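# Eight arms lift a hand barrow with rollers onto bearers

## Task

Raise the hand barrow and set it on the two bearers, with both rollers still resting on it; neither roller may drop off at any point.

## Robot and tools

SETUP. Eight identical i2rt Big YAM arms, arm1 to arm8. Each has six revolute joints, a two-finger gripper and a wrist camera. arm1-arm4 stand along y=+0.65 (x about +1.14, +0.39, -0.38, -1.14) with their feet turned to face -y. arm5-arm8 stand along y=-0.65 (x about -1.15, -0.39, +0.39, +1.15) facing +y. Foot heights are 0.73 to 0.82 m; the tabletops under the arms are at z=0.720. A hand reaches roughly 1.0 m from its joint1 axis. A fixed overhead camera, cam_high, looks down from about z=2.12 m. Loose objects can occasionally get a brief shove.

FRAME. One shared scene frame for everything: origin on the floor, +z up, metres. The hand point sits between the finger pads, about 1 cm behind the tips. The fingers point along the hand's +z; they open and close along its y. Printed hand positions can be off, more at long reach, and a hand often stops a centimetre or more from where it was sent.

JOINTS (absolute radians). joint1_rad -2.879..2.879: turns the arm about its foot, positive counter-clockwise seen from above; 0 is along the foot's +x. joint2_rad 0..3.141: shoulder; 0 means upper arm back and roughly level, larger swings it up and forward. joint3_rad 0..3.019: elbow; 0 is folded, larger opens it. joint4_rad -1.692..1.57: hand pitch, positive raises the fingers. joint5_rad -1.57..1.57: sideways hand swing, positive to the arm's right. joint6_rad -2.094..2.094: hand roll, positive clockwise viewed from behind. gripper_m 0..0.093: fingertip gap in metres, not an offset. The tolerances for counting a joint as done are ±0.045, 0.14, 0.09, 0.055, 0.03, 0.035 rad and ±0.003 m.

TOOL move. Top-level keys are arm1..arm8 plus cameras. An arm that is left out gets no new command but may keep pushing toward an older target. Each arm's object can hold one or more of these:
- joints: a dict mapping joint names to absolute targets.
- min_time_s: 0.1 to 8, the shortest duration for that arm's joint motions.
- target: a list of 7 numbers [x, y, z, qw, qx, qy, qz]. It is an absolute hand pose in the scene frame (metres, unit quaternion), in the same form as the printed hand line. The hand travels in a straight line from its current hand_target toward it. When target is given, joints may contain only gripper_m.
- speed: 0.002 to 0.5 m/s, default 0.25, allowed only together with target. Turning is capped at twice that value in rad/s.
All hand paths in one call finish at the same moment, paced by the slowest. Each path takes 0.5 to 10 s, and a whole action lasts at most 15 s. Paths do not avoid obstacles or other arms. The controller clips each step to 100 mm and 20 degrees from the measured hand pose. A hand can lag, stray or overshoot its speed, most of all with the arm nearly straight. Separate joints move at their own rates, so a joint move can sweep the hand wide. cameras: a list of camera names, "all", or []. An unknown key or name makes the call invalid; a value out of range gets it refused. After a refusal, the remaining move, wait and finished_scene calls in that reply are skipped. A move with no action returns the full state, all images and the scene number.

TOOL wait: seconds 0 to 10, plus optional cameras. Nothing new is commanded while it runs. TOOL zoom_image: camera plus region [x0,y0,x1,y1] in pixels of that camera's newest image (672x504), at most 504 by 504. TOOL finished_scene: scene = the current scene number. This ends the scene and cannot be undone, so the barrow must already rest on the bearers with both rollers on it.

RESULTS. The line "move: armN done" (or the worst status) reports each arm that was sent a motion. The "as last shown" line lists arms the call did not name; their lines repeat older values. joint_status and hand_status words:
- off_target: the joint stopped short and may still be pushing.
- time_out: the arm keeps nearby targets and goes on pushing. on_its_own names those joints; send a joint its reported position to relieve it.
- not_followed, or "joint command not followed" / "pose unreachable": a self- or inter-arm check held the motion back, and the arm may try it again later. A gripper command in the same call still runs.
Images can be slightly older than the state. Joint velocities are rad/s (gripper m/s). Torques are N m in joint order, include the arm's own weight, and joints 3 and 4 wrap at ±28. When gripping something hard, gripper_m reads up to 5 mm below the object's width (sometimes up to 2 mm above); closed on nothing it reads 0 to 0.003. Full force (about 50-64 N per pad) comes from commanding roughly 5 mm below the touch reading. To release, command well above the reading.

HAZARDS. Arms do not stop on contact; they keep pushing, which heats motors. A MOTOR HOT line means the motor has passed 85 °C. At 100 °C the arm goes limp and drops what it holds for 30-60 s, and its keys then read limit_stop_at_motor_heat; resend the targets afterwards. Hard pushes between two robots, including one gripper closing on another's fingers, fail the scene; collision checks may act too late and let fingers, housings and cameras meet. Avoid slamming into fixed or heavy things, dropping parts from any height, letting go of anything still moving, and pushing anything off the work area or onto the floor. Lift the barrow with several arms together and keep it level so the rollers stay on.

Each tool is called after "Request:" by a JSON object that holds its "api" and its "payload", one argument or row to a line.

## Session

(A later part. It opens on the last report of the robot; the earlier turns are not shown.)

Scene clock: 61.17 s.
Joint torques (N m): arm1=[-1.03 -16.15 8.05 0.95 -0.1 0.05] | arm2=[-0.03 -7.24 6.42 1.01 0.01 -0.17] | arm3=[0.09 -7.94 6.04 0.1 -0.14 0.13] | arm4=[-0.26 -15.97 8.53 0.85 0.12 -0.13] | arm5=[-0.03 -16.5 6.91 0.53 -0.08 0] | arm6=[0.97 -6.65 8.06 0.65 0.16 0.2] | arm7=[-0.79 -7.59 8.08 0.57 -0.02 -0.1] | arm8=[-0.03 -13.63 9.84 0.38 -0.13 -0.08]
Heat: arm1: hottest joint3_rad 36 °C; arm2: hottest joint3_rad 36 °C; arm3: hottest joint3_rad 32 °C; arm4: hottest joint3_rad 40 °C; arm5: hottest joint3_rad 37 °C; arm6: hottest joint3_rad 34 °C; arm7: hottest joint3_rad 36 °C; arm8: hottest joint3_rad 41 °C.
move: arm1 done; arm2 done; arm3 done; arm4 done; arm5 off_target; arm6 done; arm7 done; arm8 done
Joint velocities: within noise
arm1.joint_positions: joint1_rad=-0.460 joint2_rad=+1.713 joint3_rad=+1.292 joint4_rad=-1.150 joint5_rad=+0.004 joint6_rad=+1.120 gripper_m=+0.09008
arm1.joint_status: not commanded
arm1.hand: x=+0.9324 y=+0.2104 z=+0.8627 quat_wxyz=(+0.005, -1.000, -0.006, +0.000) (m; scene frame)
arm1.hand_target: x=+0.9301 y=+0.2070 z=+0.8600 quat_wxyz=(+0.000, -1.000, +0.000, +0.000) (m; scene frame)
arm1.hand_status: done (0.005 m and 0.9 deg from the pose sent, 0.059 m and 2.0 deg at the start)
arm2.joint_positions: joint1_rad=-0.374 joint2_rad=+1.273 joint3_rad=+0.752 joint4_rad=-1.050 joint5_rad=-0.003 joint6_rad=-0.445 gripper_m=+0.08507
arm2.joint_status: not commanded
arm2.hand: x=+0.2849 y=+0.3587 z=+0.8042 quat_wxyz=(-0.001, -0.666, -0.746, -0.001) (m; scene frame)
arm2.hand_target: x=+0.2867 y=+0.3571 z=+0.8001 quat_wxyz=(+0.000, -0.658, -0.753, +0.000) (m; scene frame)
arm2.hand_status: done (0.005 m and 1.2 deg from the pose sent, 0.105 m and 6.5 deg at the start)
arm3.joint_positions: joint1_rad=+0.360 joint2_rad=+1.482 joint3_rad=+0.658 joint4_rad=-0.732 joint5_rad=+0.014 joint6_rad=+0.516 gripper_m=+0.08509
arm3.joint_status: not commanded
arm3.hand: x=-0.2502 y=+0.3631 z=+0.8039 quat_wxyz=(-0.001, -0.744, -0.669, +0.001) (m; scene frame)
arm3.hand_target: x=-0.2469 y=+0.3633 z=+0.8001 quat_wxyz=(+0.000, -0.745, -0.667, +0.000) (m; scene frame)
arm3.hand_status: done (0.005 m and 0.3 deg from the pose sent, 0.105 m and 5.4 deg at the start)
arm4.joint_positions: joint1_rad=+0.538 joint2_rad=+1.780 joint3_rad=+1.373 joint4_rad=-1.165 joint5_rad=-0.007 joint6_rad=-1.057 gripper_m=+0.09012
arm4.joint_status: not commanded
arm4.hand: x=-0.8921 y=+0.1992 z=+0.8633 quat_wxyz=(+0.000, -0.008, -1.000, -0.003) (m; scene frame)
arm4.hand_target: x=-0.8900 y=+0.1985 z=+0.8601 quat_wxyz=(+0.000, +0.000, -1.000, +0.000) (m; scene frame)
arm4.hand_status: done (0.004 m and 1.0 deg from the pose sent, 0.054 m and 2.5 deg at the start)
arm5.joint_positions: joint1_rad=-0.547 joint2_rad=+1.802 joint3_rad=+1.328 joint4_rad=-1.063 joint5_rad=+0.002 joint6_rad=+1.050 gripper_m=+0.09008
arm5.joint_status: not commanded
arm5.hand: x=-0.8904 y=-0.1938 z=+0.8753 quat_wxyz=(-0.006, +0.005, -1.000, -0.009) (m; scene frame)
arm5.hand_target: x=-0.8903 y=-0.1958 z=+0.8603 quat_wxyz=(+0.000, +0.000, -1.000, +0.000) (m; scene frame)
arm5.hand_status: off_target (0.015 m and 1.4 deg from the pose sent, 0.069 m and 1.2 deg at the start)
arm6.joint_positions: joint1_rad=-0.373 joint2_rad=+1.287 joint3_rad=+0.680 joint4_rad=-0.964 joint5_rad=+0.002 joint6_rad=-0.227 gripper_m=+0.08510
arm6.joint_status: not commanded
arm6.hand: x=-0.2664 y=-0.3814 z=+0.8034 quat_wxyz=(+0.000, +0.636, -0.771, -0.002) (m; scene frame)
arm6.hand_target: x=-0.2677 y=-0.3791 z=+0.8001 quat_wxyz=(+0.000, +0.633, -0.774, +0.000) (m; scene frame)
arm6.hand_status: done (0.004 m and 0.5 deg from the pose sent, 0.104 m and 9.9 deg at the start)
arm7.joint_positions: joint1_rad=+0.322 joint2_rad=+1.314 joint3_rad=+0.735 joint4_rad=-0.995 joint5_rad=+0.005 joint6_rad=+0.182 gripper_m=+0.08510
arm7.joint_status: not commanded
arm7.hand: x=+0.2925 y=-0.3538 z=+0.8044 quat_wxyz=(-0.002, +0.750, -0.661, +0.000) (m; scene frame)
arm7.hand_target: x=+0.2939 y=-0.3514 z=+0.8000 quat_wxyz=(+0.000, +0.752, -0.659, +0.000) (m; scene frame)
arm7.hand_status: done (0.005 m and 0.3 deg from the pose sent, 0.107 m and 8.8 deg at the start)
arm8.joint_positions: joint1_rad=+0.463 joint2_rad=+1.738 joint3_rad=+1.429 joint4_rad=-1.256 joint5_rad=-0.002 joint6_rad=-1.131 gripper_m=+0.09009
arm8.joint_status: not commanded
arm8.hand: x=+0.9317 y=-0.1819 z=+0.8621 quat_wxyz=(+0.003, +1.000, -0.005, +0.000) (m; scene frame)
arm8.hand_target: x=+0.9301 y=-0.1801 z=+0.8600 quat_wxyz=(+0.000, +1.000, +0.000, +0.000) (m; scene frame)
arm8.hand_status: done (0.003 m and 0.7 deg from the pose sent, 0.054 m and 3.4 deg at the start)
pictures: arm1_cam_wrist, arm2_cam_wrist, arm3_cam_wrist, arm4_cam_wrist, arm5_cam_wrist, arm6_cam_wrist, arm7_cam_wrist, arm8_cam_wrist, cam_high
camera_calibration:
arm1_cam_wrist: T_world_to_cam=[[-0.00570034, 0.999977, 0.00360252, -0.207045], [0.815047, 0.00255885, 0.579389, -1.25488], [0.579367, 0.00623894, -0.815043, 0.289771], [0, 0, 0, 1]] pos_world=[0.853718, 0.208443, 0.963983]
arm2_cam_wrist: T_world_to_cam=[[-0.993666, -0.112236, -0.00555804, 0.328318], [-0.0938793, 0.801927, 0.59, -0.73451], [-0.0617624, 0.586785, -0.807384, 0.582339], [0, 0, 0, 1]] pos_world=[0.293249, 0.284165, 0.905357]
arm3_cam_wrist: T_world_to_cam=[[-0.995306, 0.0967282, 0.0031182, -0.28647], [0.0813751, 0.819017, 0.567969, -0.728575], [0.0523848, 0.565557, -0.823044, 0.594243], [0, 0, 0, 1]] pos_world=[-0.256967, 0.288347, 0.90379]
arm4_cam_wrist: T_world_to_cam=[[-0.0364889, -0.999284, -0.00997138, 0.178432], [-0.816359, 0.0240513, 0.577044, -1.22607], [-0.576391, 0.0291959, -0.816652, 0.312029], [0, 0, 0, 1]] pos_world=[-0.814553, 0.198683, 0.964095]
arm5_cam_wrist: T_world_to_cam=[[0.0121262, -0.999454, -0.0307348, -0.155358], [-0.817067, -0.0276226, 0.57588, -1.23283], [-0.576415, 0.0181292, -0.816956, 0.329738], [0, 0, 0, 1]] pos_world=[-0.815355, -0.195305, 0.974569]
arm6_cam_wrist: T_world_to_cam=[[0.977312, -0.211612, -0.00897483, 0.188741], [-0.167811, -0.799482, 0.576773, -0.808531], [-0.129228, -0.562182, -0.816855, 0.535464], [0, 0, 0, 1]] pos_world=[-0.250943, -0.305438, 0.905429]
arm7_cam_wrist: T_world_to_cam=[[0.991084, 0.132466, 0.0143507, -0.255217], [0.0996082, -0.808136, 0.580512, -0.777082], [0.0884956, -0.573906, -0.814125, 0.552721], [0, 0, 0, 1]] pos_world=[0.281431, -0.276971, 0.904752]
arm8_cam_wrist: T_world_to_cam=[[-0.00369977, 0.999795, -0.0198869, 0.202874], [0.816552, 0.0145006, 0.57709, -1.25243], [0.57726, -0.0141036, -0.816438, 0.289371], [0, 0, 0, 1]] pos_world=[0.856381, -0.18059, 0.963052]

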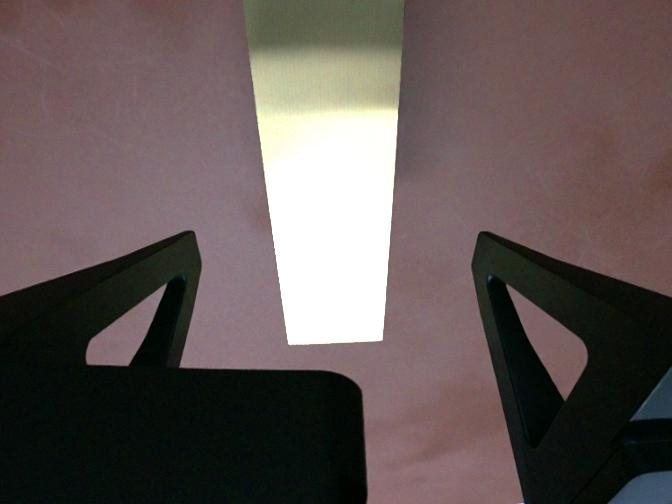

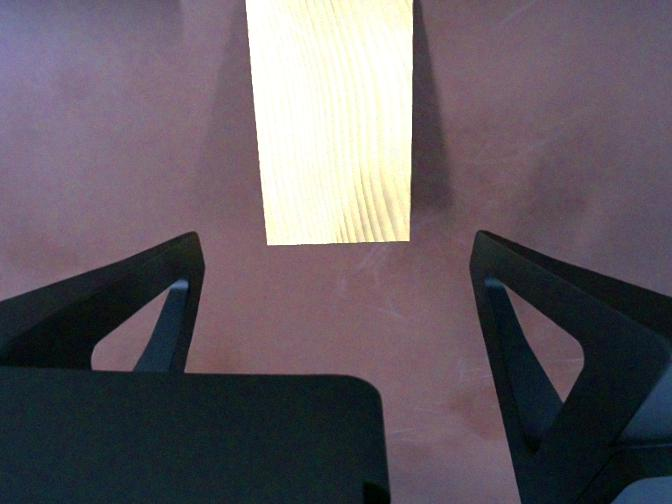

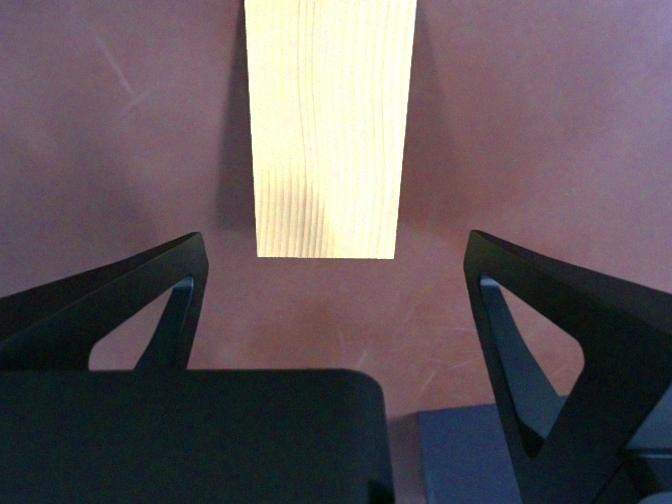

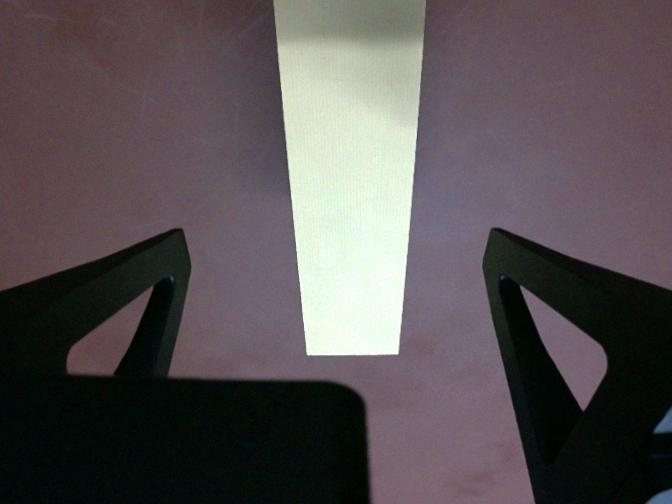

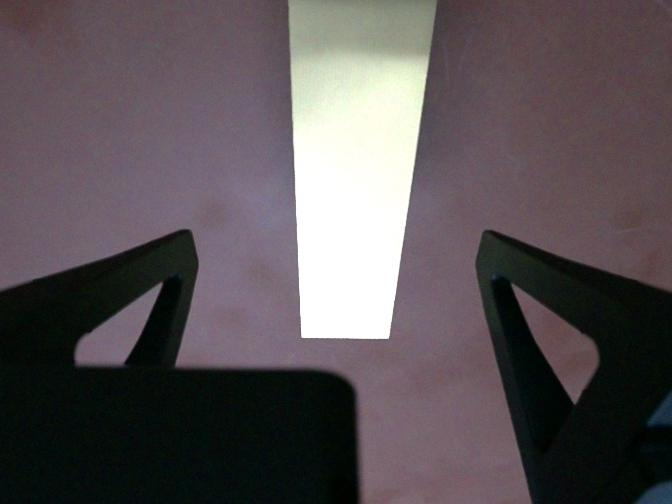

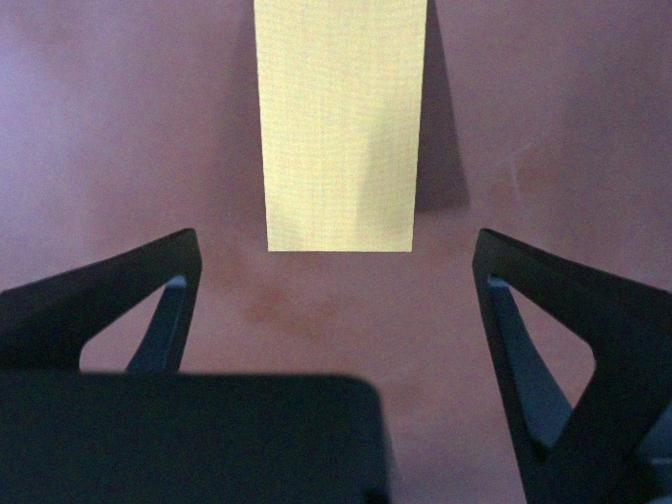

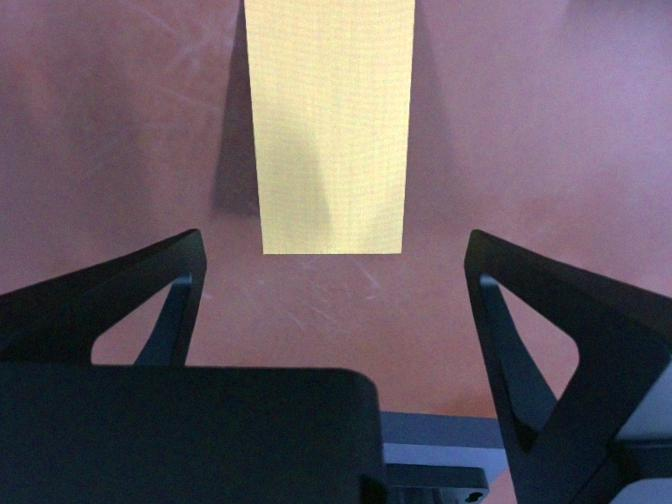

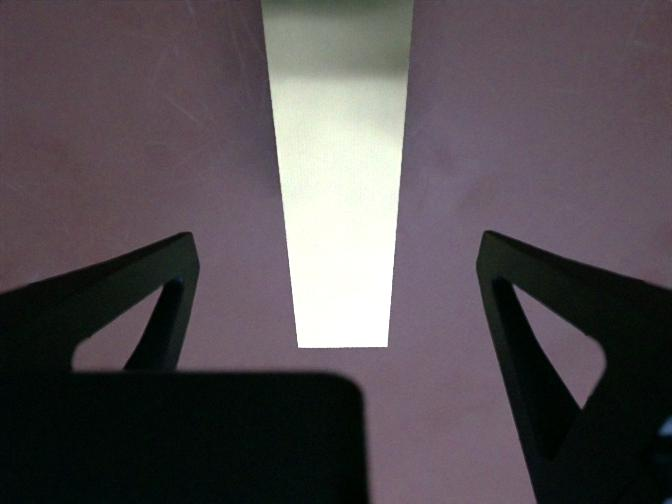

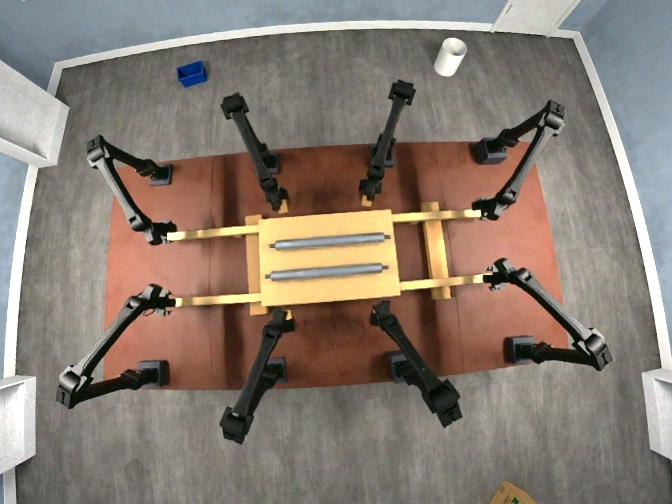

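Request:
{"api": "move", "payload": {
  "arm1": {"target": [0.93, 0.204, 0.79, 0, 1, 0, 0], "speed": 0.1},
  "arm2": {"target": [0.2866, 0.357, 0.735, 0, 0.6581, 0.7529, 0], "speed": 0.1},
  "arm3": {"target": [-0.2423, 0.3631, 0.735, 0, 0.7449, 0.6672, 0], "speed": 0.1},
  "arm4": {"target": [-0.89, 0.1935, 0.79, 0, 0, 1, 0], "speed": 0.1},
  "arm5": {"target": [-0.89, -0.2005, 0.784, 0, 0, 1, 0], "speed": 0.1},
  "arm6": {"target": [-0.2665, -0.379, 0.735, 0, 0.6334, -0.7738, 0], "speed": 0.1},
  "arm7": {"target": [0.2919, -0.3513, 0.735, 0, 0.7518, -0.6594, 0], "speed": 0.1},
  "arm8": {"target": [0.93, -0.1785, 0.79, 0, 1, 0, 0], "speed": 0.1},
  "cameras": ["all"]
}}

Scene clock: 80.40 s.
Joint torques (N m): arm1=[-0.67 -16.56 7.17 0.87 -0.12 0.03] | arm2=[-0.09 -7.88 5.41 0.99 0 -0.16] | arm3=[0.03 -9 4.21 0.09 -0.14 0.13] | arm4=[-0.56 -16.32 7.73 0.88 0.12 -0.14] | arm5=[-0.32 -16.85 6.04 0.61 -0.1 -0.05] | arm6=[0.5 -7.59 6.58 0.73 0.17 0.16] | arm7=[-0.21 -8.23 6.56 0.61 -0.02 -0.01] | arm8=[-0.09 -13.86 9.09 0.38 -0.13 -0.08]
Heat: arm1: hottest joint3_rad 36 °C; arm2: hottest joint3_rad 36 °C; arm3: hottest joint3_rad 31 °C; arm4: hottest joint3_rad 38 °C; arm5: hottest joint3_rad 36 °C; arm6: hottest joint3_rad 34 °C; arm7: hottest joint3_rad 37 °C; arm8: hottest joint3_rad 41 °C.
move: arm1 done; arm2 done; arm3 done; arm4 done; arm5 off_target; arm6 done; arm7 done; arm8 done
Joint velocities: within noise
arm1.joint_positions: joint1_rad=-0.460 joint2_rad=+1.807 joint3_rad=+1.222 joint4_rad=-0.981 joint5_rad=+0.004 joint6_rad=+1.123 gripper_m=+0.09008
arm1.joint_status: not commanded
arm1.hand: x=+0.9307 y=+0.2067 z=+0.7947 quat_wxyz=(+0.003, -1.000, -0.005, +0.001) (m; scene frame)
arm1.hand_target: x=+0.9300 y=+0.2039 z=+0.7901 quat_wxyz=(+0.000, -1.000, +0.000, +0.000) (m; scene frame)
arm1.hand_status: done (0.005 m and 0.7 deg from the pose sent, 0.073 m and 0.9 deg at the start)
arm2.joint_positions: joint1_rad=-0.374 joint2_rad=+1.404 joint3_rad=+0.664 joint4_rad=-0.830 joint5_rad=-0.003 joint6_rad=-0.445 gripper_m=+0.08507
arm2.joint_status: not commanded
arm2.hand: x=+0.2844 y=+0.3573 z=+0.7395 quat_wxyz=(-0.001, -0.666, -0.746, +0.000) (m; scene frame)
arm2.hand_target: x=+0.2866 y=+0.3571 z=+0.7351 quat_wxyz=(+0.000, -0.658, -0.753, +0.000) (m; scene frame)
arm2.hand_status: done (0.005 m and 1.2 deg from the pose sent, 0.069 m and 1.2 deg at the start)
arm3.joint_positions: joint1_rad=+0.370 joint2_rad=+1.674 joint3_rad=+0.627 joint4_rad=-0.506 joint5_rad=+0.014 joint6_rad=+0.527 gripper_m=+0.08509
arm3.joint_status: not commanded
arm3.hand: x=-0.2448 y=+0.3608 z=+0.7398 quat_wxyz=(-0.003, -0.744, -0.669, +0.002) (m; scene frame)
arm3.hand_target: x=-0.2424 y=+0.3632 z=+0.7351 quat_wxyz=(+0.000, -0.745, -0.667, +0.000) (m; scene frame)
arm3.hand_status: done (0.006 m and 0.5 deg from the pose sent, 0.069 m and 0.3 deg at the start)
arm4.joint_positions: joint1_rad=+0.538 joint2_rad=+1.874 joint3_rad=+1.310 joint4_rad=-1.004 joint5_rad=-0.007 joint6_rad=-1.060 gripper_m=+0.09012
arm4.joint_status: not commanded
arm4.hand: x=-0.8898 y=+0.1942 z=+0.7950 quat_wxyz=(+0.000, -0.006, -1.000, -0.002) (m; scene frame)
arm4.hand_target: x=-0.8901 y=+0.1936 z=+0.7899 quat_wxyz=(+0.000, +0.000, -1.000, +0.000) (m; scene frame)
arm4.hand_status: done (0.005 m and 0.7 deg from the pose sent, 0.073 m and 1.0 deg at the start)
arm5.joint_positions: joint1_rad=-0.547 joint2_rad=+1.904 joint3_rad=+1.252 joint4_rad=-0.882 joint5_rad=+0.002 joint6_rad=+1.050 gripper_m=+0.09008
arm5.joint_status: not commanded
arm5.hand: x=-0.8911 y=-0.1952 z=+0.8001 quat_wxyz=(-0.007, +0.005, -1.000, -0.010) (m; scene frame)
arm5.hand_target: x=-0.8904 y=-0.2008 z=+0.7844 quat_wxyz=(+0.000, +0.000, -1.000, +0.000) (m; scene frame)
arm5.hand_status: off_target (0.017 m and 1.5 deg from the pose sent, 0.091 m and 1.4 deg at the start)
arm6.joint_positions: joint1_rad=-0.373 joint2_rad=+1.441 joint3_rad=+0.604 joint4_rad=-0.730 joint5_rad=+0.002 joint6_rad=-0.227 gripper_m=+0.08510
arm6.joint_status: not commanded
arm6.hand: x=-0.2659 y=-0.3792 z=+0.7392 quat_wxyz=(-0.001, +0.636, -0.772, -0.003) (m; scene frame)
arm6.hand_target: x=-0.2665 y=-0.3791 z=+0.7351 quat_wxyz=(+0.000, +0.633, -0.774, +0.000) (m; scene frame)
arm6.hand_status: done (0.004 m and 0.6 deg from the pose sent, 0.068 m and 0.5 deg at the start)
arm7.joint_positions: joint1_rad=+0.322 joint2_rad=+1.457 joint3_rad=+0.658 joint4_rad=-0.772 joint5_rad=+0.005 joint6_rad=+0.182 gripper_m=+0.08510
arm7.joint_status: not commanded
arm7.hand: x=+0.2916 y=-0.3514 z=+0.7401 quat_wxyz=(-0.002, +0.750, -0.661, -0.001) (m; scene frame)
arm7.hand_target: x=+0.2919 y=-0.3514 z=+0.7351 quat_wxyz=(+0.000, +0.752, -0.659, +0.000) (m; scene frame)
arm7.hand_status: done (0.005 m and 0.4 deg from the pose sent, 0.069 m and 0.3 deg at the start)
arm8.joint_positions: joint1_rad=+0.463 joint2_rad=+1.811 joint3_rad=+1.338 joint4_rad=-1.088 joint5_rad=-0.002 joint6_rad=-1.132 gripper_m=+0.09009
arm8.joint_status: not commanded
arm8.hand: x=+0.9306 y=-0.1796 z=+0.7937 quat_wxyz=(+0.001, +1.000, -0.004, +0.000) (m; scene frame)
arm8.hand_target: x=+0.9301 y=-0.1785 z=+0.7900 quat_wxyz=(+0.000, +1.000, +0.000, +0.000) (m; scene frame)
arm8.hand_status: done (0.004 m and 0.5 deg from the pose sent, 0.072 m and 0.7 deg at the start)
pictures: arm1_cam_wrist, arm2_cam_wrist, arm3_cam_wrist, arm4_cam_wrist, arm5_cam_wrist, arm6_cam_wrist, arm7_cam_wrist, arm8_cam_wrist, cam_high
camera_calibration:
arm1_cam_wrist: T_world_to_cam=[[-0.00306545, 0.999995, -0.000532584, -0.202267], [0.816209, 0.00280976, 0.57775, -1.21386], [0.577749, 0.00133636, -0.816214, 0.238892], [0, 0, 0, 1]] pos_world=[0.852123, 0.205357, 0.896187]
arm2_cam_wrist: T_world_to_cam=[[-0.993622, -0.112656, -0.00479072, 0.326889], [-0.093876, 0.802952, 0.588605, -0.69465], [-0.0624633, 0.585301, -0.808406, 0.532423], [0, 0, 0, 1]] pos_world=[0.29285, 0.282969, 0.840854]
arm3_cam_wrist: T_world_to_cam=[[-0.995305, 0.0967792, 0.00141292, -0.279285], [0.080598, 0.820633, 0.565743, -0.689929], [0.0535927, 0.563201, -0.82458, 0.54485], [0, 0, 0, 1]] pos_world=[-0.251567, 0.286347, 0.83999]
arm4_cam_wrist: T_world_to_cam=[[-0.0334214, -0.999419, -0.0066929, 0.173027], [-0.817461, 0.0234825, 0.575505, -1.18428], [-0.575013, 0.0247053, -0.817771, 0.260799], [0, 0, 0, 1]] pos_world=[-0.812361, 0.194293, 0.895992]
arm5_cam_wrist: T_world_to_cam=[[0.0122222, -0.99939, -0.0327211, -0.157374], [-0.817696, -0.0288239, 0.574928, -1.19025], [-0.57552, 0.019729, -0.81755, 0.269474], [0, 0, 0, 1]] pos_world=[-0.816254, -0.196902, 0.899468]
arm6_cam_wrist: T_world_to_cam=[[0.97725, -0.211927, -0.00836257, 0.187553], [-0.168801, -0.801047, 0.574308, -0.768688], [-0.12841, -0.559831, -0.818596, 0.486688], [0, 0, 0, 1]] pos_world=[-0.250545, -0.303544, 0.841433]
arm7_cam_wrist: T_world_to_cam=[[0.991087, 0.132484, 0.0139203, -0.25343], [0.100107, -0.809642, 0.578324, -0.736733], [0.0878894, -0.571776, -0.815688, 0.503941], [0, 0, 0, 1]] pos_world=[0.280632, -0.274773, 0.840657]
arm8_cam_wrist: T_world_to_cam=[[-0.00482347, 0.999859, -0.0161144, 0.197215], [0.817519, 0.013223, 0.57575, -1.2123], [0.575881, -0.0103967, -0.817467, 0.236939], [0, 0, 0, 1]] pos_world=[0.855583, -0.178693, 0.894851]

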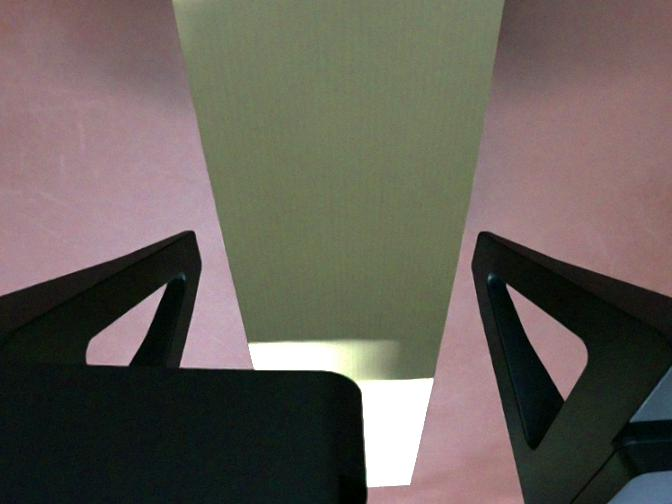

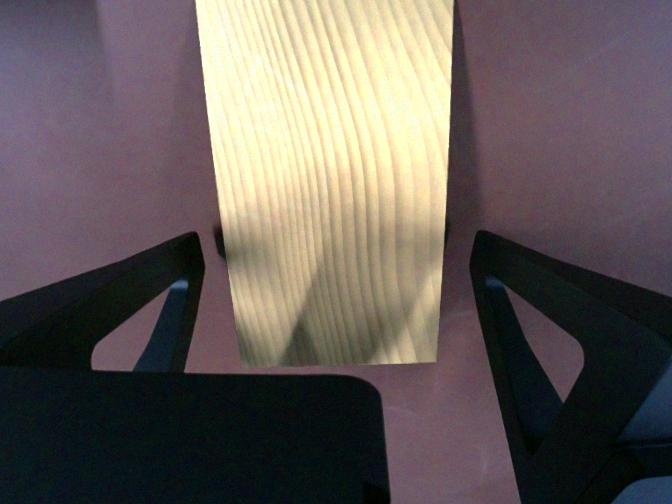

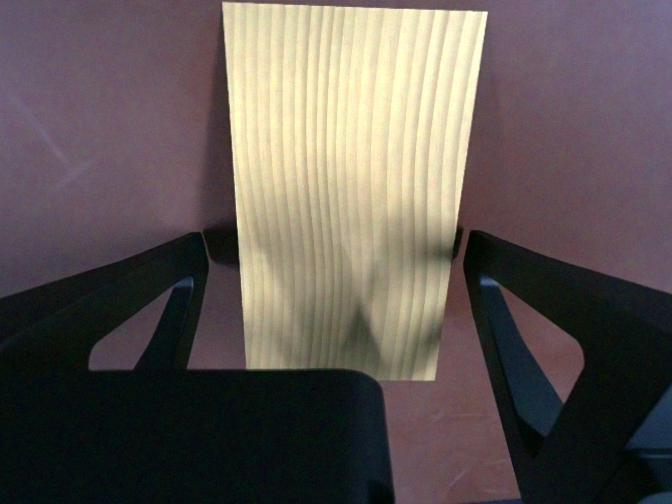

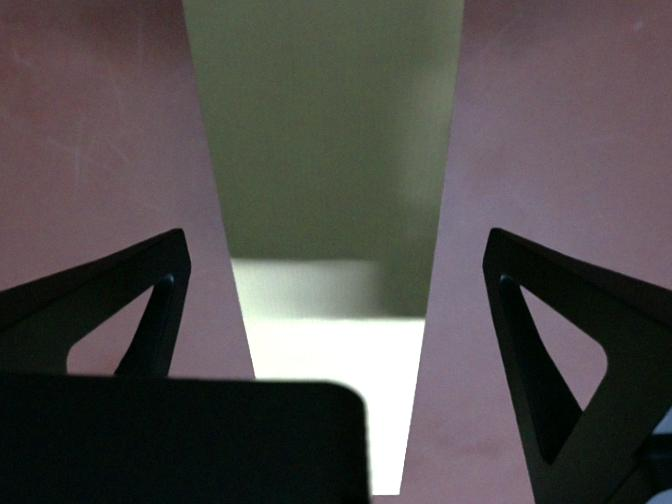

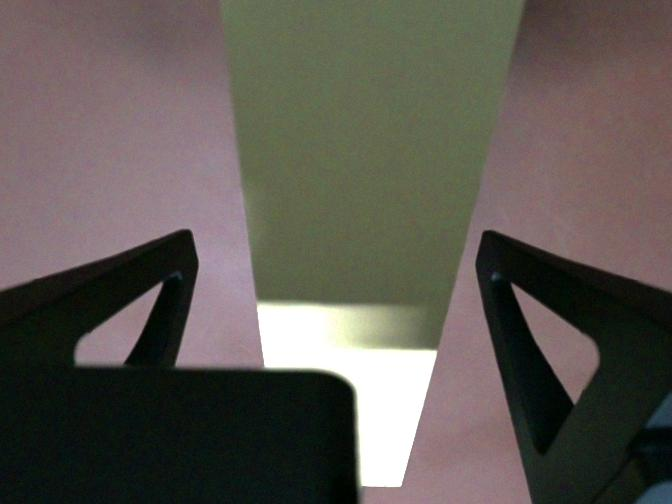

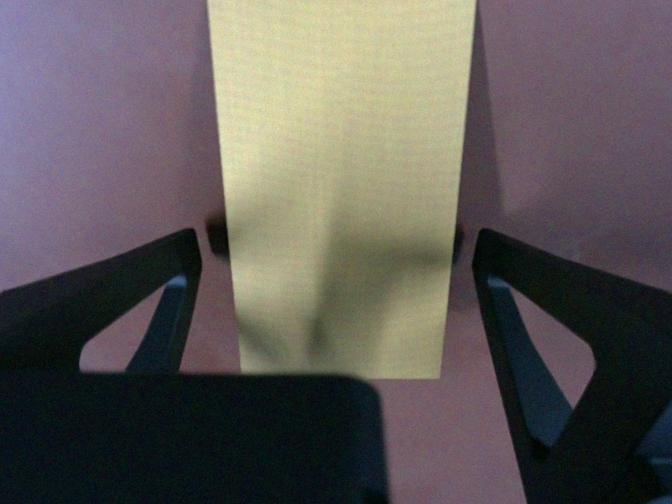

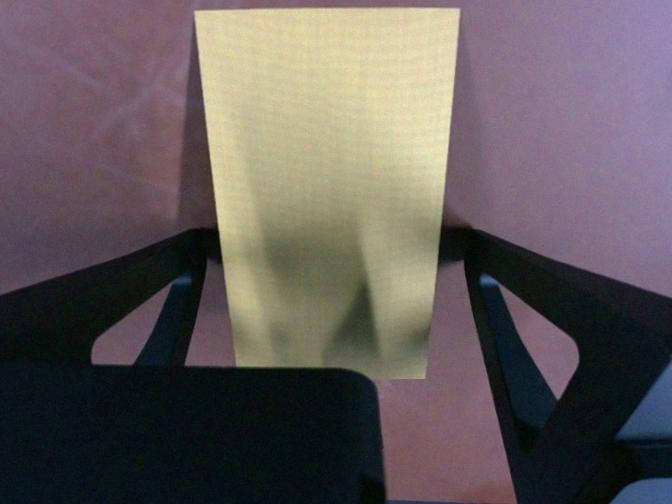

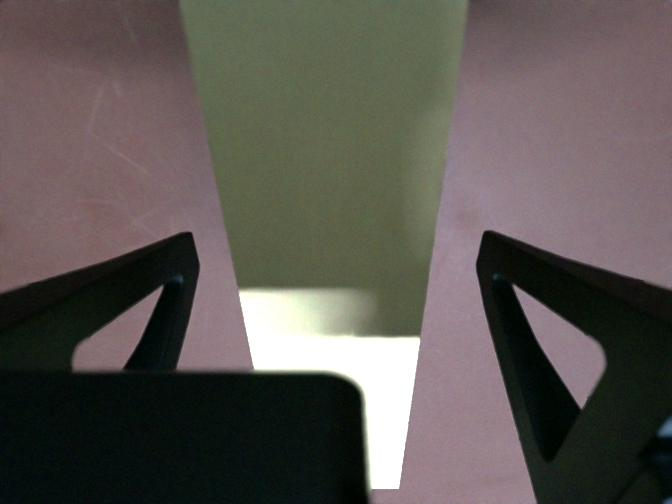

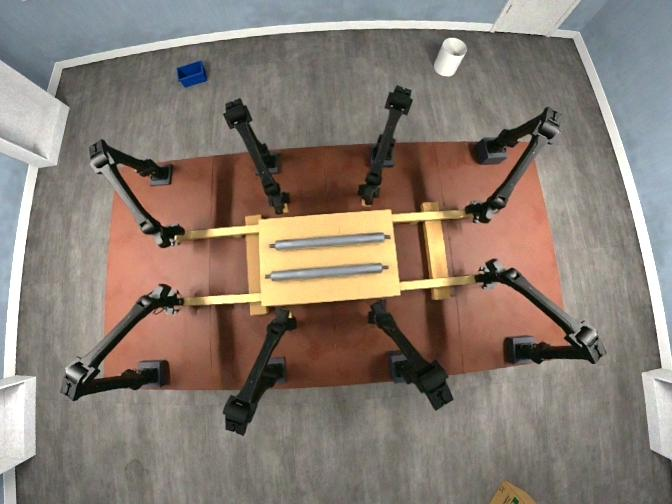

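Request:
{"api": "move", "payload": {
  "arm2": {"joints": {"gripper_m": 0.052}},
  "arm3": {"joints": {"gripper_m": 0.052}},
  "arm6": {"joints": {"gripper_m": 0.052}},
  "arm7": {"joints": {"gripper_m": 0.052}},
  "cameras": ["arm2_cam_wrist", "arm3_cam_wrist", "arm6_cam_wrist", "arm7_cam_wrist"]
}}

Scene clock: 84.13 s.
Joint torques (N m): arm1=[-0.62 -16.56 7.2 0.92 -0.1 0.04] | arm2=[-0.09 -7.88 5.39 0.99 0 -0.15] | arm3=[0.03 -9.05 4.22 0.12 -0.13 0.11] | arm4=[-0.5 -16.32 7.73 0.85 0.12 -0.14] | arm5=[-0.38 -16.85 6.06 0.55 -0.1 -0.05] | arm6=[0.62 -7.59 6.61 0.66 0.15 0.16] | arm7=[-0.15 -7.94 6.63 0.54 -0.02 -0.02] | arm8=[-0.09 -13.8 9.09 0.36 -0.13 -0.08]
Heat: arm1: hottest joint3_rad 35 °C; arm2: hottest joint3_rad 36 °C; arm3: hottest joint3_rad 31 °C; arm4: hottest joint3_rad 38 °C; arm5: hottest joint3_rad 36 °C; arm6: hottest joint3_rad 34 °C; arm7: hottest joint3_rad 37 °C; arm8: hottest joint3_rad 41 °C.
move: arm2 off_target; arm3 off_target; arm6 off_target; arm7 off_target
Joint velocities: within noise
arm1, arm4, arm5, arm8: as last shown
arm2.joint_positions: joint1_rad=-0.374 joint2_rad=+1.404 joint3_rad=+0.664 joint4_rad=-0.830 joint5_rad=-0.003 joint6_rad=-0.447 gripper_m=+0.05962
arm2.joint_status: gripper_m off_target (ended at +0.05965, target +0.05200)
arm2.hand: x=+0.2844 y=+0.3573 z=+0.7395 quat_wxyz=(-0.001, -0.665, -0.747, +0.000) (m; scene frame)
arm2.hand_target: x=+0.2866 y=+0.3571 z=+0.7351 quat_wxyz=(+0.000, -0.658, -0.753, +0.000) (m; scene frame)
arm2.hand_status: not commanded
arm3.joint_positions: joint1_rad=+0.370 joint2_rad=+1.674 joint3_rad=+0.627 joint4_rad=-0.505 joint5_rad=+0.014 joint6_rad=+0.528 gripper_m=+0.06054
arm3.joint_status: gripper_m off_target (ended at +0.06058, target +0.05200)
arm3.hand: x=-0.2446 y=+0.3607 z=+0.7398 quat_wxyz=(-0.003, -0.744, -0.668, +0.002) (m; scene frame)
arm3.hand_target: x=-0.2423 y=+0.3632 z=+0.7351 quat_wxyz=(+0.000, -0.745, -0.667, +0.000) (m; scene frame)
arm3.hand_status: not commanded
arm6.joint_positions: joint1_rad=-0.373 joint2_rad=+1.441 joint3_rad=+0.604 joint4_rad=-0.730 joint5_rad=+0.002 joint6_rad=-0.227 gripper_m=+0.05953
arm6.joint_status: gripper_m off_target (ended at +0.05956, target +0.05200)
arm6.hand: x=-0.2658 y=-0.3793 z=+0.7392 quat_wxyz=(-0.001, +0.636, -0.772, -0.003) (m; scene frame)
arm6.hand_target: x=-0.2665 y=-0.3791 z=+0.7351 quat_wxyz=(+0.000, +0.633, -0.774, +0.000) (m; scene frame)
arm6.hand_status: not commanded
arm7.joint_positions: joint1_rad=+0.322 joint2_rad=+1.457 joint3_rad=+0.658 joint4_rad=-0.772 joint5_rad=+0.005 joint6_rad=+0.182 gripper_m=+0.05951
arm7.joint_status: gripper_m off_target (ended at +0.05955, target +0.05200)
arm7.hand: x=+0.2916 y=-0.3514 z=+0.7401 quat_wxyz=(-0.002, +0.750, -0.661, -0.001) (m; scene frame)
arm7.hand_target: x=+0.2920 y=-0.3514 z=+0.7351 quat_wxyz=(+0.000, +0.752, -0.659, +0.000) (m; scene frame)
arm7.hand_status: not commanded
pictures: arm2_cam_wrist, arm3_cam_wrist, arm6_cam_wrist, arm7_cam_wrist
camera_calibration:
arm2_cam_wrist: T_world_to_cam=[[-0.993493, -0.113797, -0.00474436, 0.327133], [-0.0947718, 0.802858, 0.588589, -0.694348], [-0.0631704, 0.585208, -0.808419, 0.532666], [0, 0, 0, 1]] pos_world=[0.292848, 0.282969, 0.840854]
arm3_cam_wrist: T_world_to_cam=[[-0.995267, 0.0971707, 0.00116773, -0.279082], [0.0808003, 0.820798, 0.565474, -0.689707], [0.0539891, 0.562892, -0.824765, 0.545189], [0, 0, 0, 1]] pos_world=[-0.251466, 0.286347, 0.83999]
arm6_cam_wrist: T_world_to_cam=[[0.977254, -0.21192, -0.00798089, 0.187236], [-0.168998, -0.800955, 0.574379, -0.768769], [-0.128115, -0.559966, -0.81855, 0.486683], [0, 0, 0, 1]] pos_world=[-0.250546, -0.303544, 0.841433]
arm7_cam_wrist: T_world_to_cam=[[0.991087, 0.132484, 0.0139203, -0.25343], [0.100107, -0.809642, 0.578324, -0.736733], [0.0878894, -0.571776, -0.815688, 0.503941], [0, 0, 0, 1]] pos_world=[0.280632, -0.274773, 0.840657]

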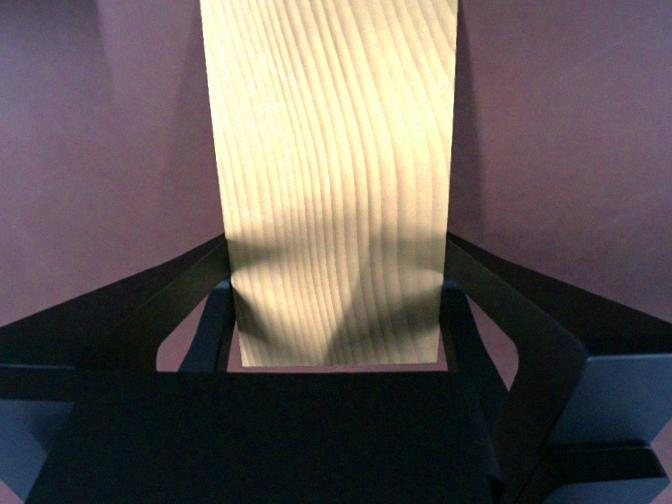

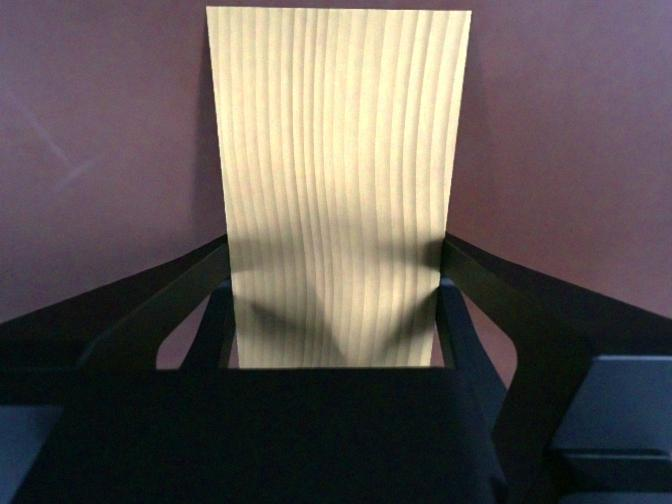

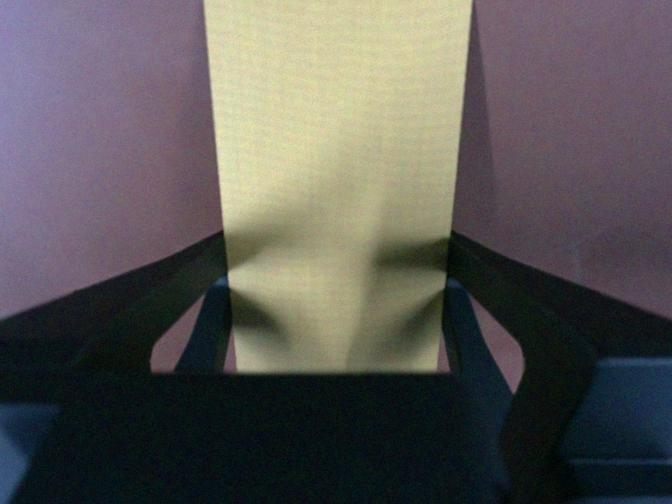

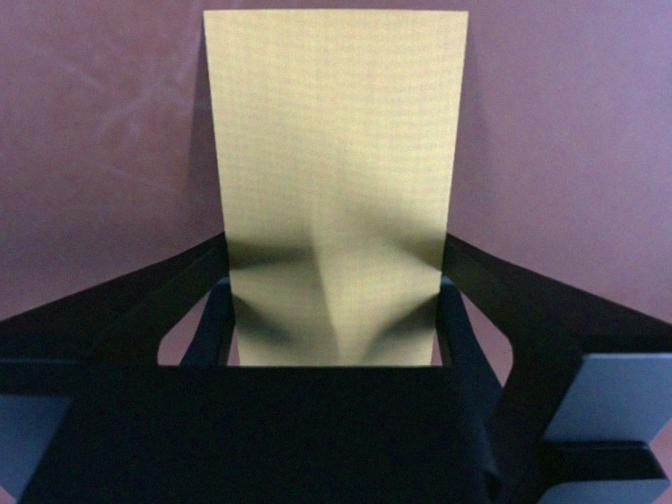

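Request:
{"api": "move", "payload": {
  "arm2": {"target": [0.2866, 0.357, 0.94, 0, 0.6581, 0.7529, 0], "speed": 0.2},
  "arm3": {"target": [-0.2423, 0.3631, 0.94, 0, 0.7449, 0.6672, 0], "speed": 0.2},
  "arm6": {"target": [-0.2665, -0.379, 0.94, 0, 0.6334, -0.7738, 0], "speed": 0.2},
  "arm7": {"target": [0.2919, -0.3513, 0.94, 0, 0.7518, -0.6594, 0], "speed": 0.2},
  "cameras": ["cam_high"]
}}

Scene clock: 93.17 s.
Joint torques (N m): arm1=[-0.56 -16.56 7.23 0.95 -0.08 0.04] | arm2=[-0.09 -7.59 12.05 -0.2 0 -0.15] | arm3=[-0.03 -9.05 11.63 -0.68 -0.15 0.13] | arm4=[-0.56 -16.32 7.73 0.87 0.12 -0.14] | arm5=[-0.5 -16.73 6.12 0.58 -0.09 -0.05] | arm6=[0.91 -7.18 13.18 -0.2 0.13 0.2] | arm7=[-0.15 -8.53 13.85 -0.32 0 -0.01] | arm8=[-0.09 -13.8 9.07 0.36 -0.13 -0.08]
Heat: arm1: hottest joint3_rad 35 °C; arm2: hottest joint3_rad 37 °C; arm3: hottest joint3_rad 31 °C; arm4: hottest joint3_rad 38 °C; arm5: hottest joint3_rad 35 °C; arm6: hottest joint3_rad 34 °C; arm7: hottest joint3_rad 37 °C; arm8: hottest joint3_rad 41 °C.
move: arm2 off_target; arm3 off_target; arm6 off_target; arm7 off_target
Joint velocities: within noise
arm1, arm4, arm5, arm8: as last shown
arm2.joint_positions: joint1_rad=-0.374 joint2_rad=+1.153 joint3_rad=+0.964 joint4_rad=-1.438 joint5_rad=-0.003 joint6_rad=-0.447 gripper_m=+0.05962
arm2.joint_status: not commanded
arm2.hand: x=+0.2899 y=+0.3731 z=+0.9148 quat_wxyz=(+0.010, -0.665, -0.746, -0.027) (m; scene frame)
arm2.hand_target: x=+0.2870 y=+0.3581 z=+0.9398 quat_wxyz=(+0.000, -0.658, -0.753, +0.000) (m; scene frame)
arm2.hand_status: off_target (0.030 m and 3.4 deg from the pose sent, 0.200 m and 1.1 deg at the start)
arm3.joint_positions: joint1_rad=+0.378 joint2_rad=+1.251 joint3_rad=+0.816 joint4_rad=-1.173 joint5_rad=+0.014 joint6_rad=+0.534 gripper_m=+0.06054
arm3.joint_status: not commanded
arm3.hand: x=-0.2519 y=+0.3770 z=+0.9213 quat_wxyz=(+0.023, -0.743, -0.669, -0.007) (m; scene frame)
arm3.hand_target: x=-0.2426 y=+0.3636 z=+0.9401 quat_wxyz=(+0.000, -0.745, -0.667, +0.000) (m; scene frame)
arm3.hand_status: off_target (0.025 m and 2.8 deg from the pose sent, 0.200 m and 0.5 deg at the start)
arm6.joint_positions: joint1_rad=-0.373 joint2_rad=+1.133 joint3_rad=+0.898 joint4_rad=-1.378 joint5_rad=+0.002 joint6_rad=-0.227 gripper_m=+0.05953
arm6.joint_status: not commanded
arm6.hand: x=-0.2702 y=-0.3920 z=+0.9219 quat_wxyz=(+0.019, +0.636, -0.771, +0.007) (m; scene frame)
arm6.hand_target: x=-0.2668 y=-0.3796 z=+0.9398 quat_wxyz=(+0.000, +0.633, -0.774, +0.000) (m; scene frame)
arm6.hand_status: off_target (0.023 m and 2.4 deg from the pose sent, 0.201 m and 0.5 deg at the start)
arm7.joint_positions: joint1_rad=+0.322 joint2_rad=+1.180 joint3_rad=+0.945 joint4_rad=-1.391 joint5_rad=+0.005 joint6_rad=+0.182 gripper_m=+0.05951
arm7.joint_status: not commanded
arm7.hand: x=+0.2966 y=-0.3659 z=+0.9172 quat_wxyz=(+0.012, +0.750, -0.661, +0.023) (m; scene frame)
arm7.hand_target: x=+0.2923 y=-0.3522 z=+0.9397 quat_wxyz=(+0.000, +0.752, -0.659, +0.000) (m; scene frame)
arm7.hand_status: off_target (0.028 m and 2.9 deg from the pose sent, 0.200 m and 0.4 deg at the start)
pictures: cam_high

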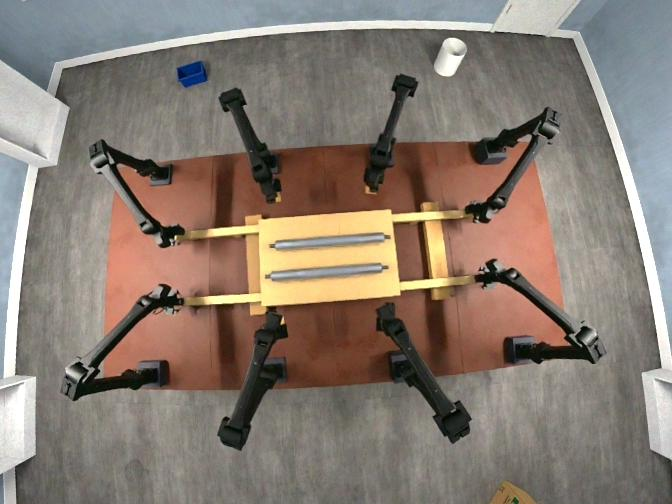

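Request:
{"api": "move", "payload": {
  "arm2": {"target": [0.28, 0.196, 0.90, 0, 0.7040, 0.7102, 0], "speed": 0.2},
  "arm3": {"target": [-0.24, 0.188, 0.90, 0, 0.7040, 0.7102, 0], "speed": 0.2},
  "arm6": {"target": [-0.262, -0.180, 0.90, 0, 0.7102, -0.7040, 0], "speed": 0.2},
  "arm7": {"target": [0.275, -0.175, 0.90, 0, 0.7102, -0.7040, 0], "speed": 0.2},
  "cameras": ["cam_high", "arm2_cam_wrist", "arm3_cam_wrist", "arm6_cam_wrist", "arm7_cam_wrist"]
}}

Request:
{"api": "zoom_image", "payload": {
  "camera": "cam_high",
  "region": [240, 190, 420, 325]
}}

Scene clock: 100.13 s.
Joint torques (N m): arm1=[-0.91 -16.5 7.21 0.99 -0.1 0.06] | arm2=[0.03 -13.27 11.88 0.59 -0.01 0.08] | arm3=[-1.32 -13.45 11.6 -0.34 -0.18 -0.11] | arm4=[-0.56 -16.38 7.73 0.87 0.12 -0.14] | arm5=[-0.32 -16.67 6.09 0.61 -0.09 -0.05] | arm6=[0.67 -14.86 12.94 0.16 0.15 -0.11] | arm7=[-0.32 -12.86 13.68 0.12 0.02 0.23] | arm8=[-0.09 -13.86 9.09 0.38 -0.13 -0.08]
Heat: arm1: hottest joint3_rad 35 °C; arm2: hottest joint3_rad 39 °C; arm3: hottest joint3_rad 32 °C; arm4: hottest joint3_rad 37 °C; arm5: hottest joint2_rad 35 °C; arm6: hottest joint3_rad 35 °C; arm7: hottest joint3_rad 39 °C; arm8: hottest joint3_rad 40 °C.
move: arm2 off_target; arm3 off_target; arm6 off_target; arm7 off_target
Joint velocities: within noise
arm1, arm4, arm5, arm8: as last shown
arm2.joint_positions: joint1_rad=-0.276 joint2_rad=+1.569 joint3_rad=+1.277 joint4_rad=-1.339 joint5_rad=-0.003 joint6_rad=-0.248 gripper_m=+0.05962
arm2.joint_status: not commanded
arm2.hand: x=+0.2827 y=+0.2206 z=+0.8817 quat_wxyz=(+0.014, -0.702, -0.712, -0.026) (m; scene frame)
arm2.hand_target: x=+0.2803 y=+0.1974 z=+0.9005 quat_wxyz=(+0.000, -0.704, -0.710, +0.000) (m; scene frame)
arm2.hand_status: off_target (0.031 m and 3.5 deg from the pose sent, 0.178 m and 6.9 deg at the start)
arm3.joint_positions: joint1_rad=+0.242 joint2_rad=+1.684 joint3_rad=+1.208 joint4_rad=-1.109 joint5_rad=+0.013 joint6_rad=+0.291 gripper_m=+0.06054
arm3.joint_status: not commanded
arm3.hand: x=-0.2429 y=+0.2062 z=+0.8926 quat_wxyz=(+0.012, -0.706, -0.708, -0.005) (m; scene frame)
arm3.hand_target: x=-0.2401 y=+0.1886 z=+0.9003 quat_wxyz=(+0.000, -0.704, -0.710, +0.000) (m; scene frame)
arm3.hand_status: off_target (0.020 m and 1.5 deg from the pose sent, 0.191 m and 7.1 deg at the start)
arm6.joint_positions: joint1_rad=-0.216 joint2_rad=+1.641 joint3_rad=+1.314 joint4_rad=-1.278 joint5_rad=+0.002 joint6_rad=-0.247 gripper_m=+0.05953
arm6.joint_status: not commanded
arm6.hand: x=-0.2644 y=-0.1976 z=+0.8898 quat_wxyz=(+0.014, +0.702, -0.712, +0.006) (m; scene frame)
arm6.hand_target: x=-0.2622 y=-0.1806 z=+0.9002 quat_wxyz=(+0.000, +0.710, -0.704, +0.000) (m; scene frame)
arm6.hand_status: off_target (0.020 m and 2.2 deg from the pose sent, 0.213 m and 11.7 deg at the start)
arm7.joint_positions: joint1_rad=+0.251 joint2_rad=+1.635 joint3_rad=+1.324 joint4_rad=-1.307 joint5_rad=+0.005 joint6_rad=+0.208 gripper_m=+0.05951
arm7.joint_status: not commanded
arm7.hand: x=+0.2774 y=-0.1974 z=+0.8873 quat_wxyz=(+0.010, +0.717, -0.697, +0.019) (m; scene frame)
arm7.hand_target: x=+0.2755 y=-0.1761 z=+0.9003 quat_wxyz=(+0.000, +0.710, -0.704, +0.000) (m; scene frame)
arm7.hand_status: off_target (0.026 m and 2.8 deg from the pose sent, 0.193 m and 7.3 deg at the start)
pictures: arm2_cam_wrist, arm3_cam_wrist, arm6_cam_wrist, arm7_cam_wrist, cam_high
camera_calibration:
arm2_cam_wrist: T_world_to_cam=[[-0.999726, -0.0121311, -0.0200116, 0.303455], [-0.0220873, 0.771681, 0.635626, -0.723528], [0.0077318, 0.635894, -0.771738, 0.663917], [0, 0, 0, 1]] pos_world=[0.282258, 0.139833, 0.978336]
arm3_cam_wrist: T_world_to_cam=[[-0.999846, -0.0116078, 0.013147, -0.251928], [-0.0015974, 0.806784, 0.590845, -0.689144], [-0.0174652, 0.590733, -0.806678, 0.718882], [0, 0, 0, 1]] pos_world=[-0.240434, 0.128399, 0.990395]
arm6_cam_wrist: T_world_to_cam=[[0.999217, -0.0363275, -0.0156937, 0.272848], [-0.0195252, -0.797537, 0.602953, -0.694767], [-0.0344201, -0.602175, -0.797622, 0.70959], [0, 0, 0, 1]] pos_world=[-0.261775, -0.116893, 0.989179]
arm7_cam_wrist: T_world_to_cam=[[0.999055, 0.0368787, 0.022995, -0.290987], [0.0149062, -0.787774, 0.615784, -0.701053], [0.0408242, -0.61486, -0.787579, 0.692858], [0, 0, 0, 1]] pos_world=[0.272876, -0.115529, 0.984069]

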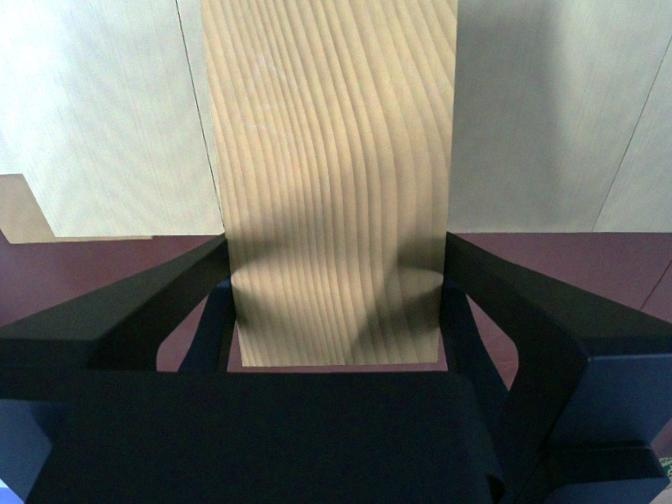

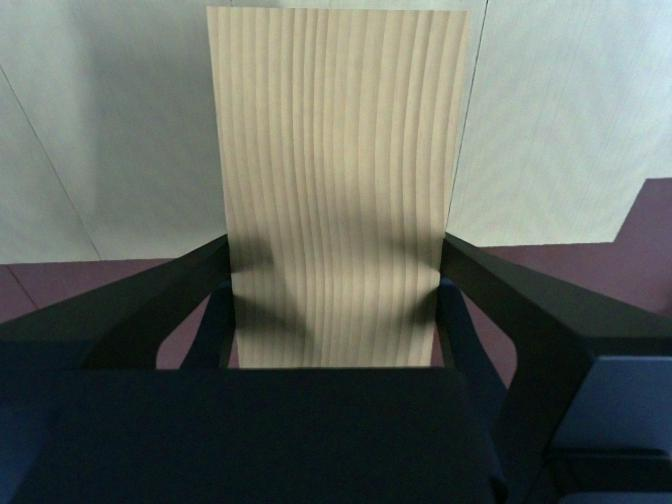

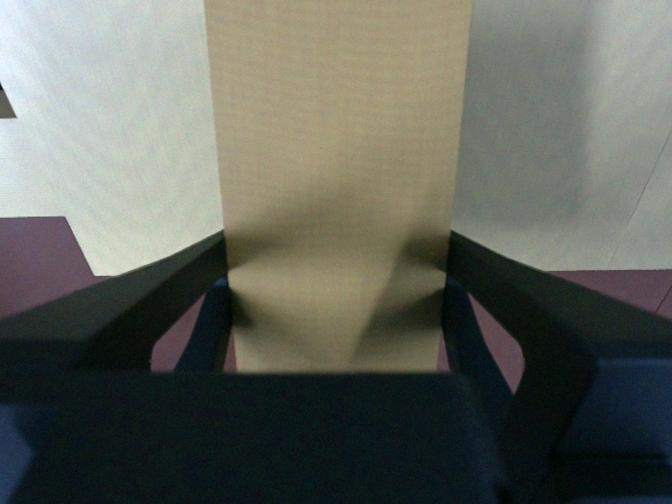

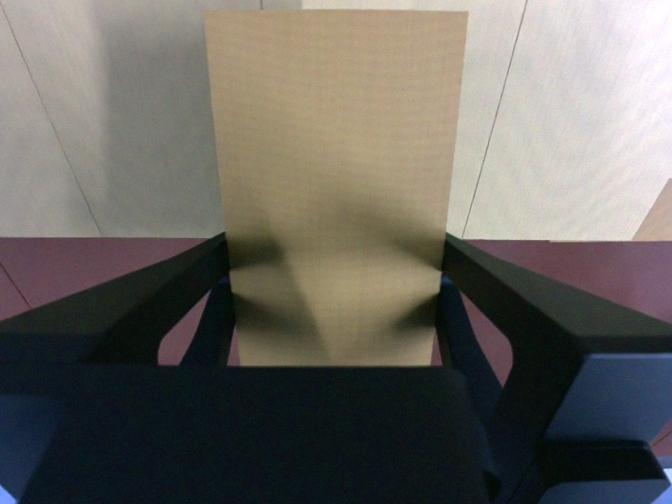

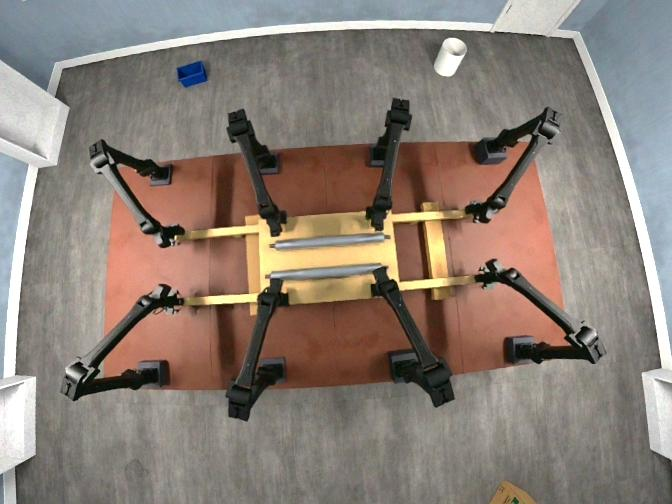

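Scaled by 2.800 from the camera's 672x504 image, which has a finer 960x720 frame.

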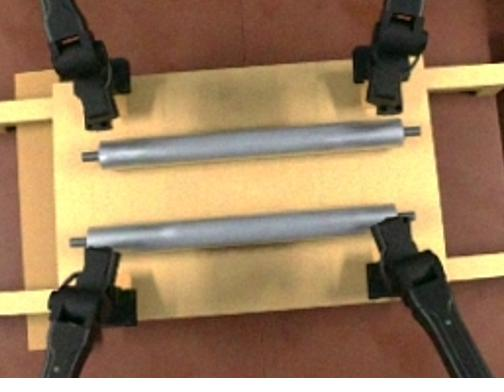

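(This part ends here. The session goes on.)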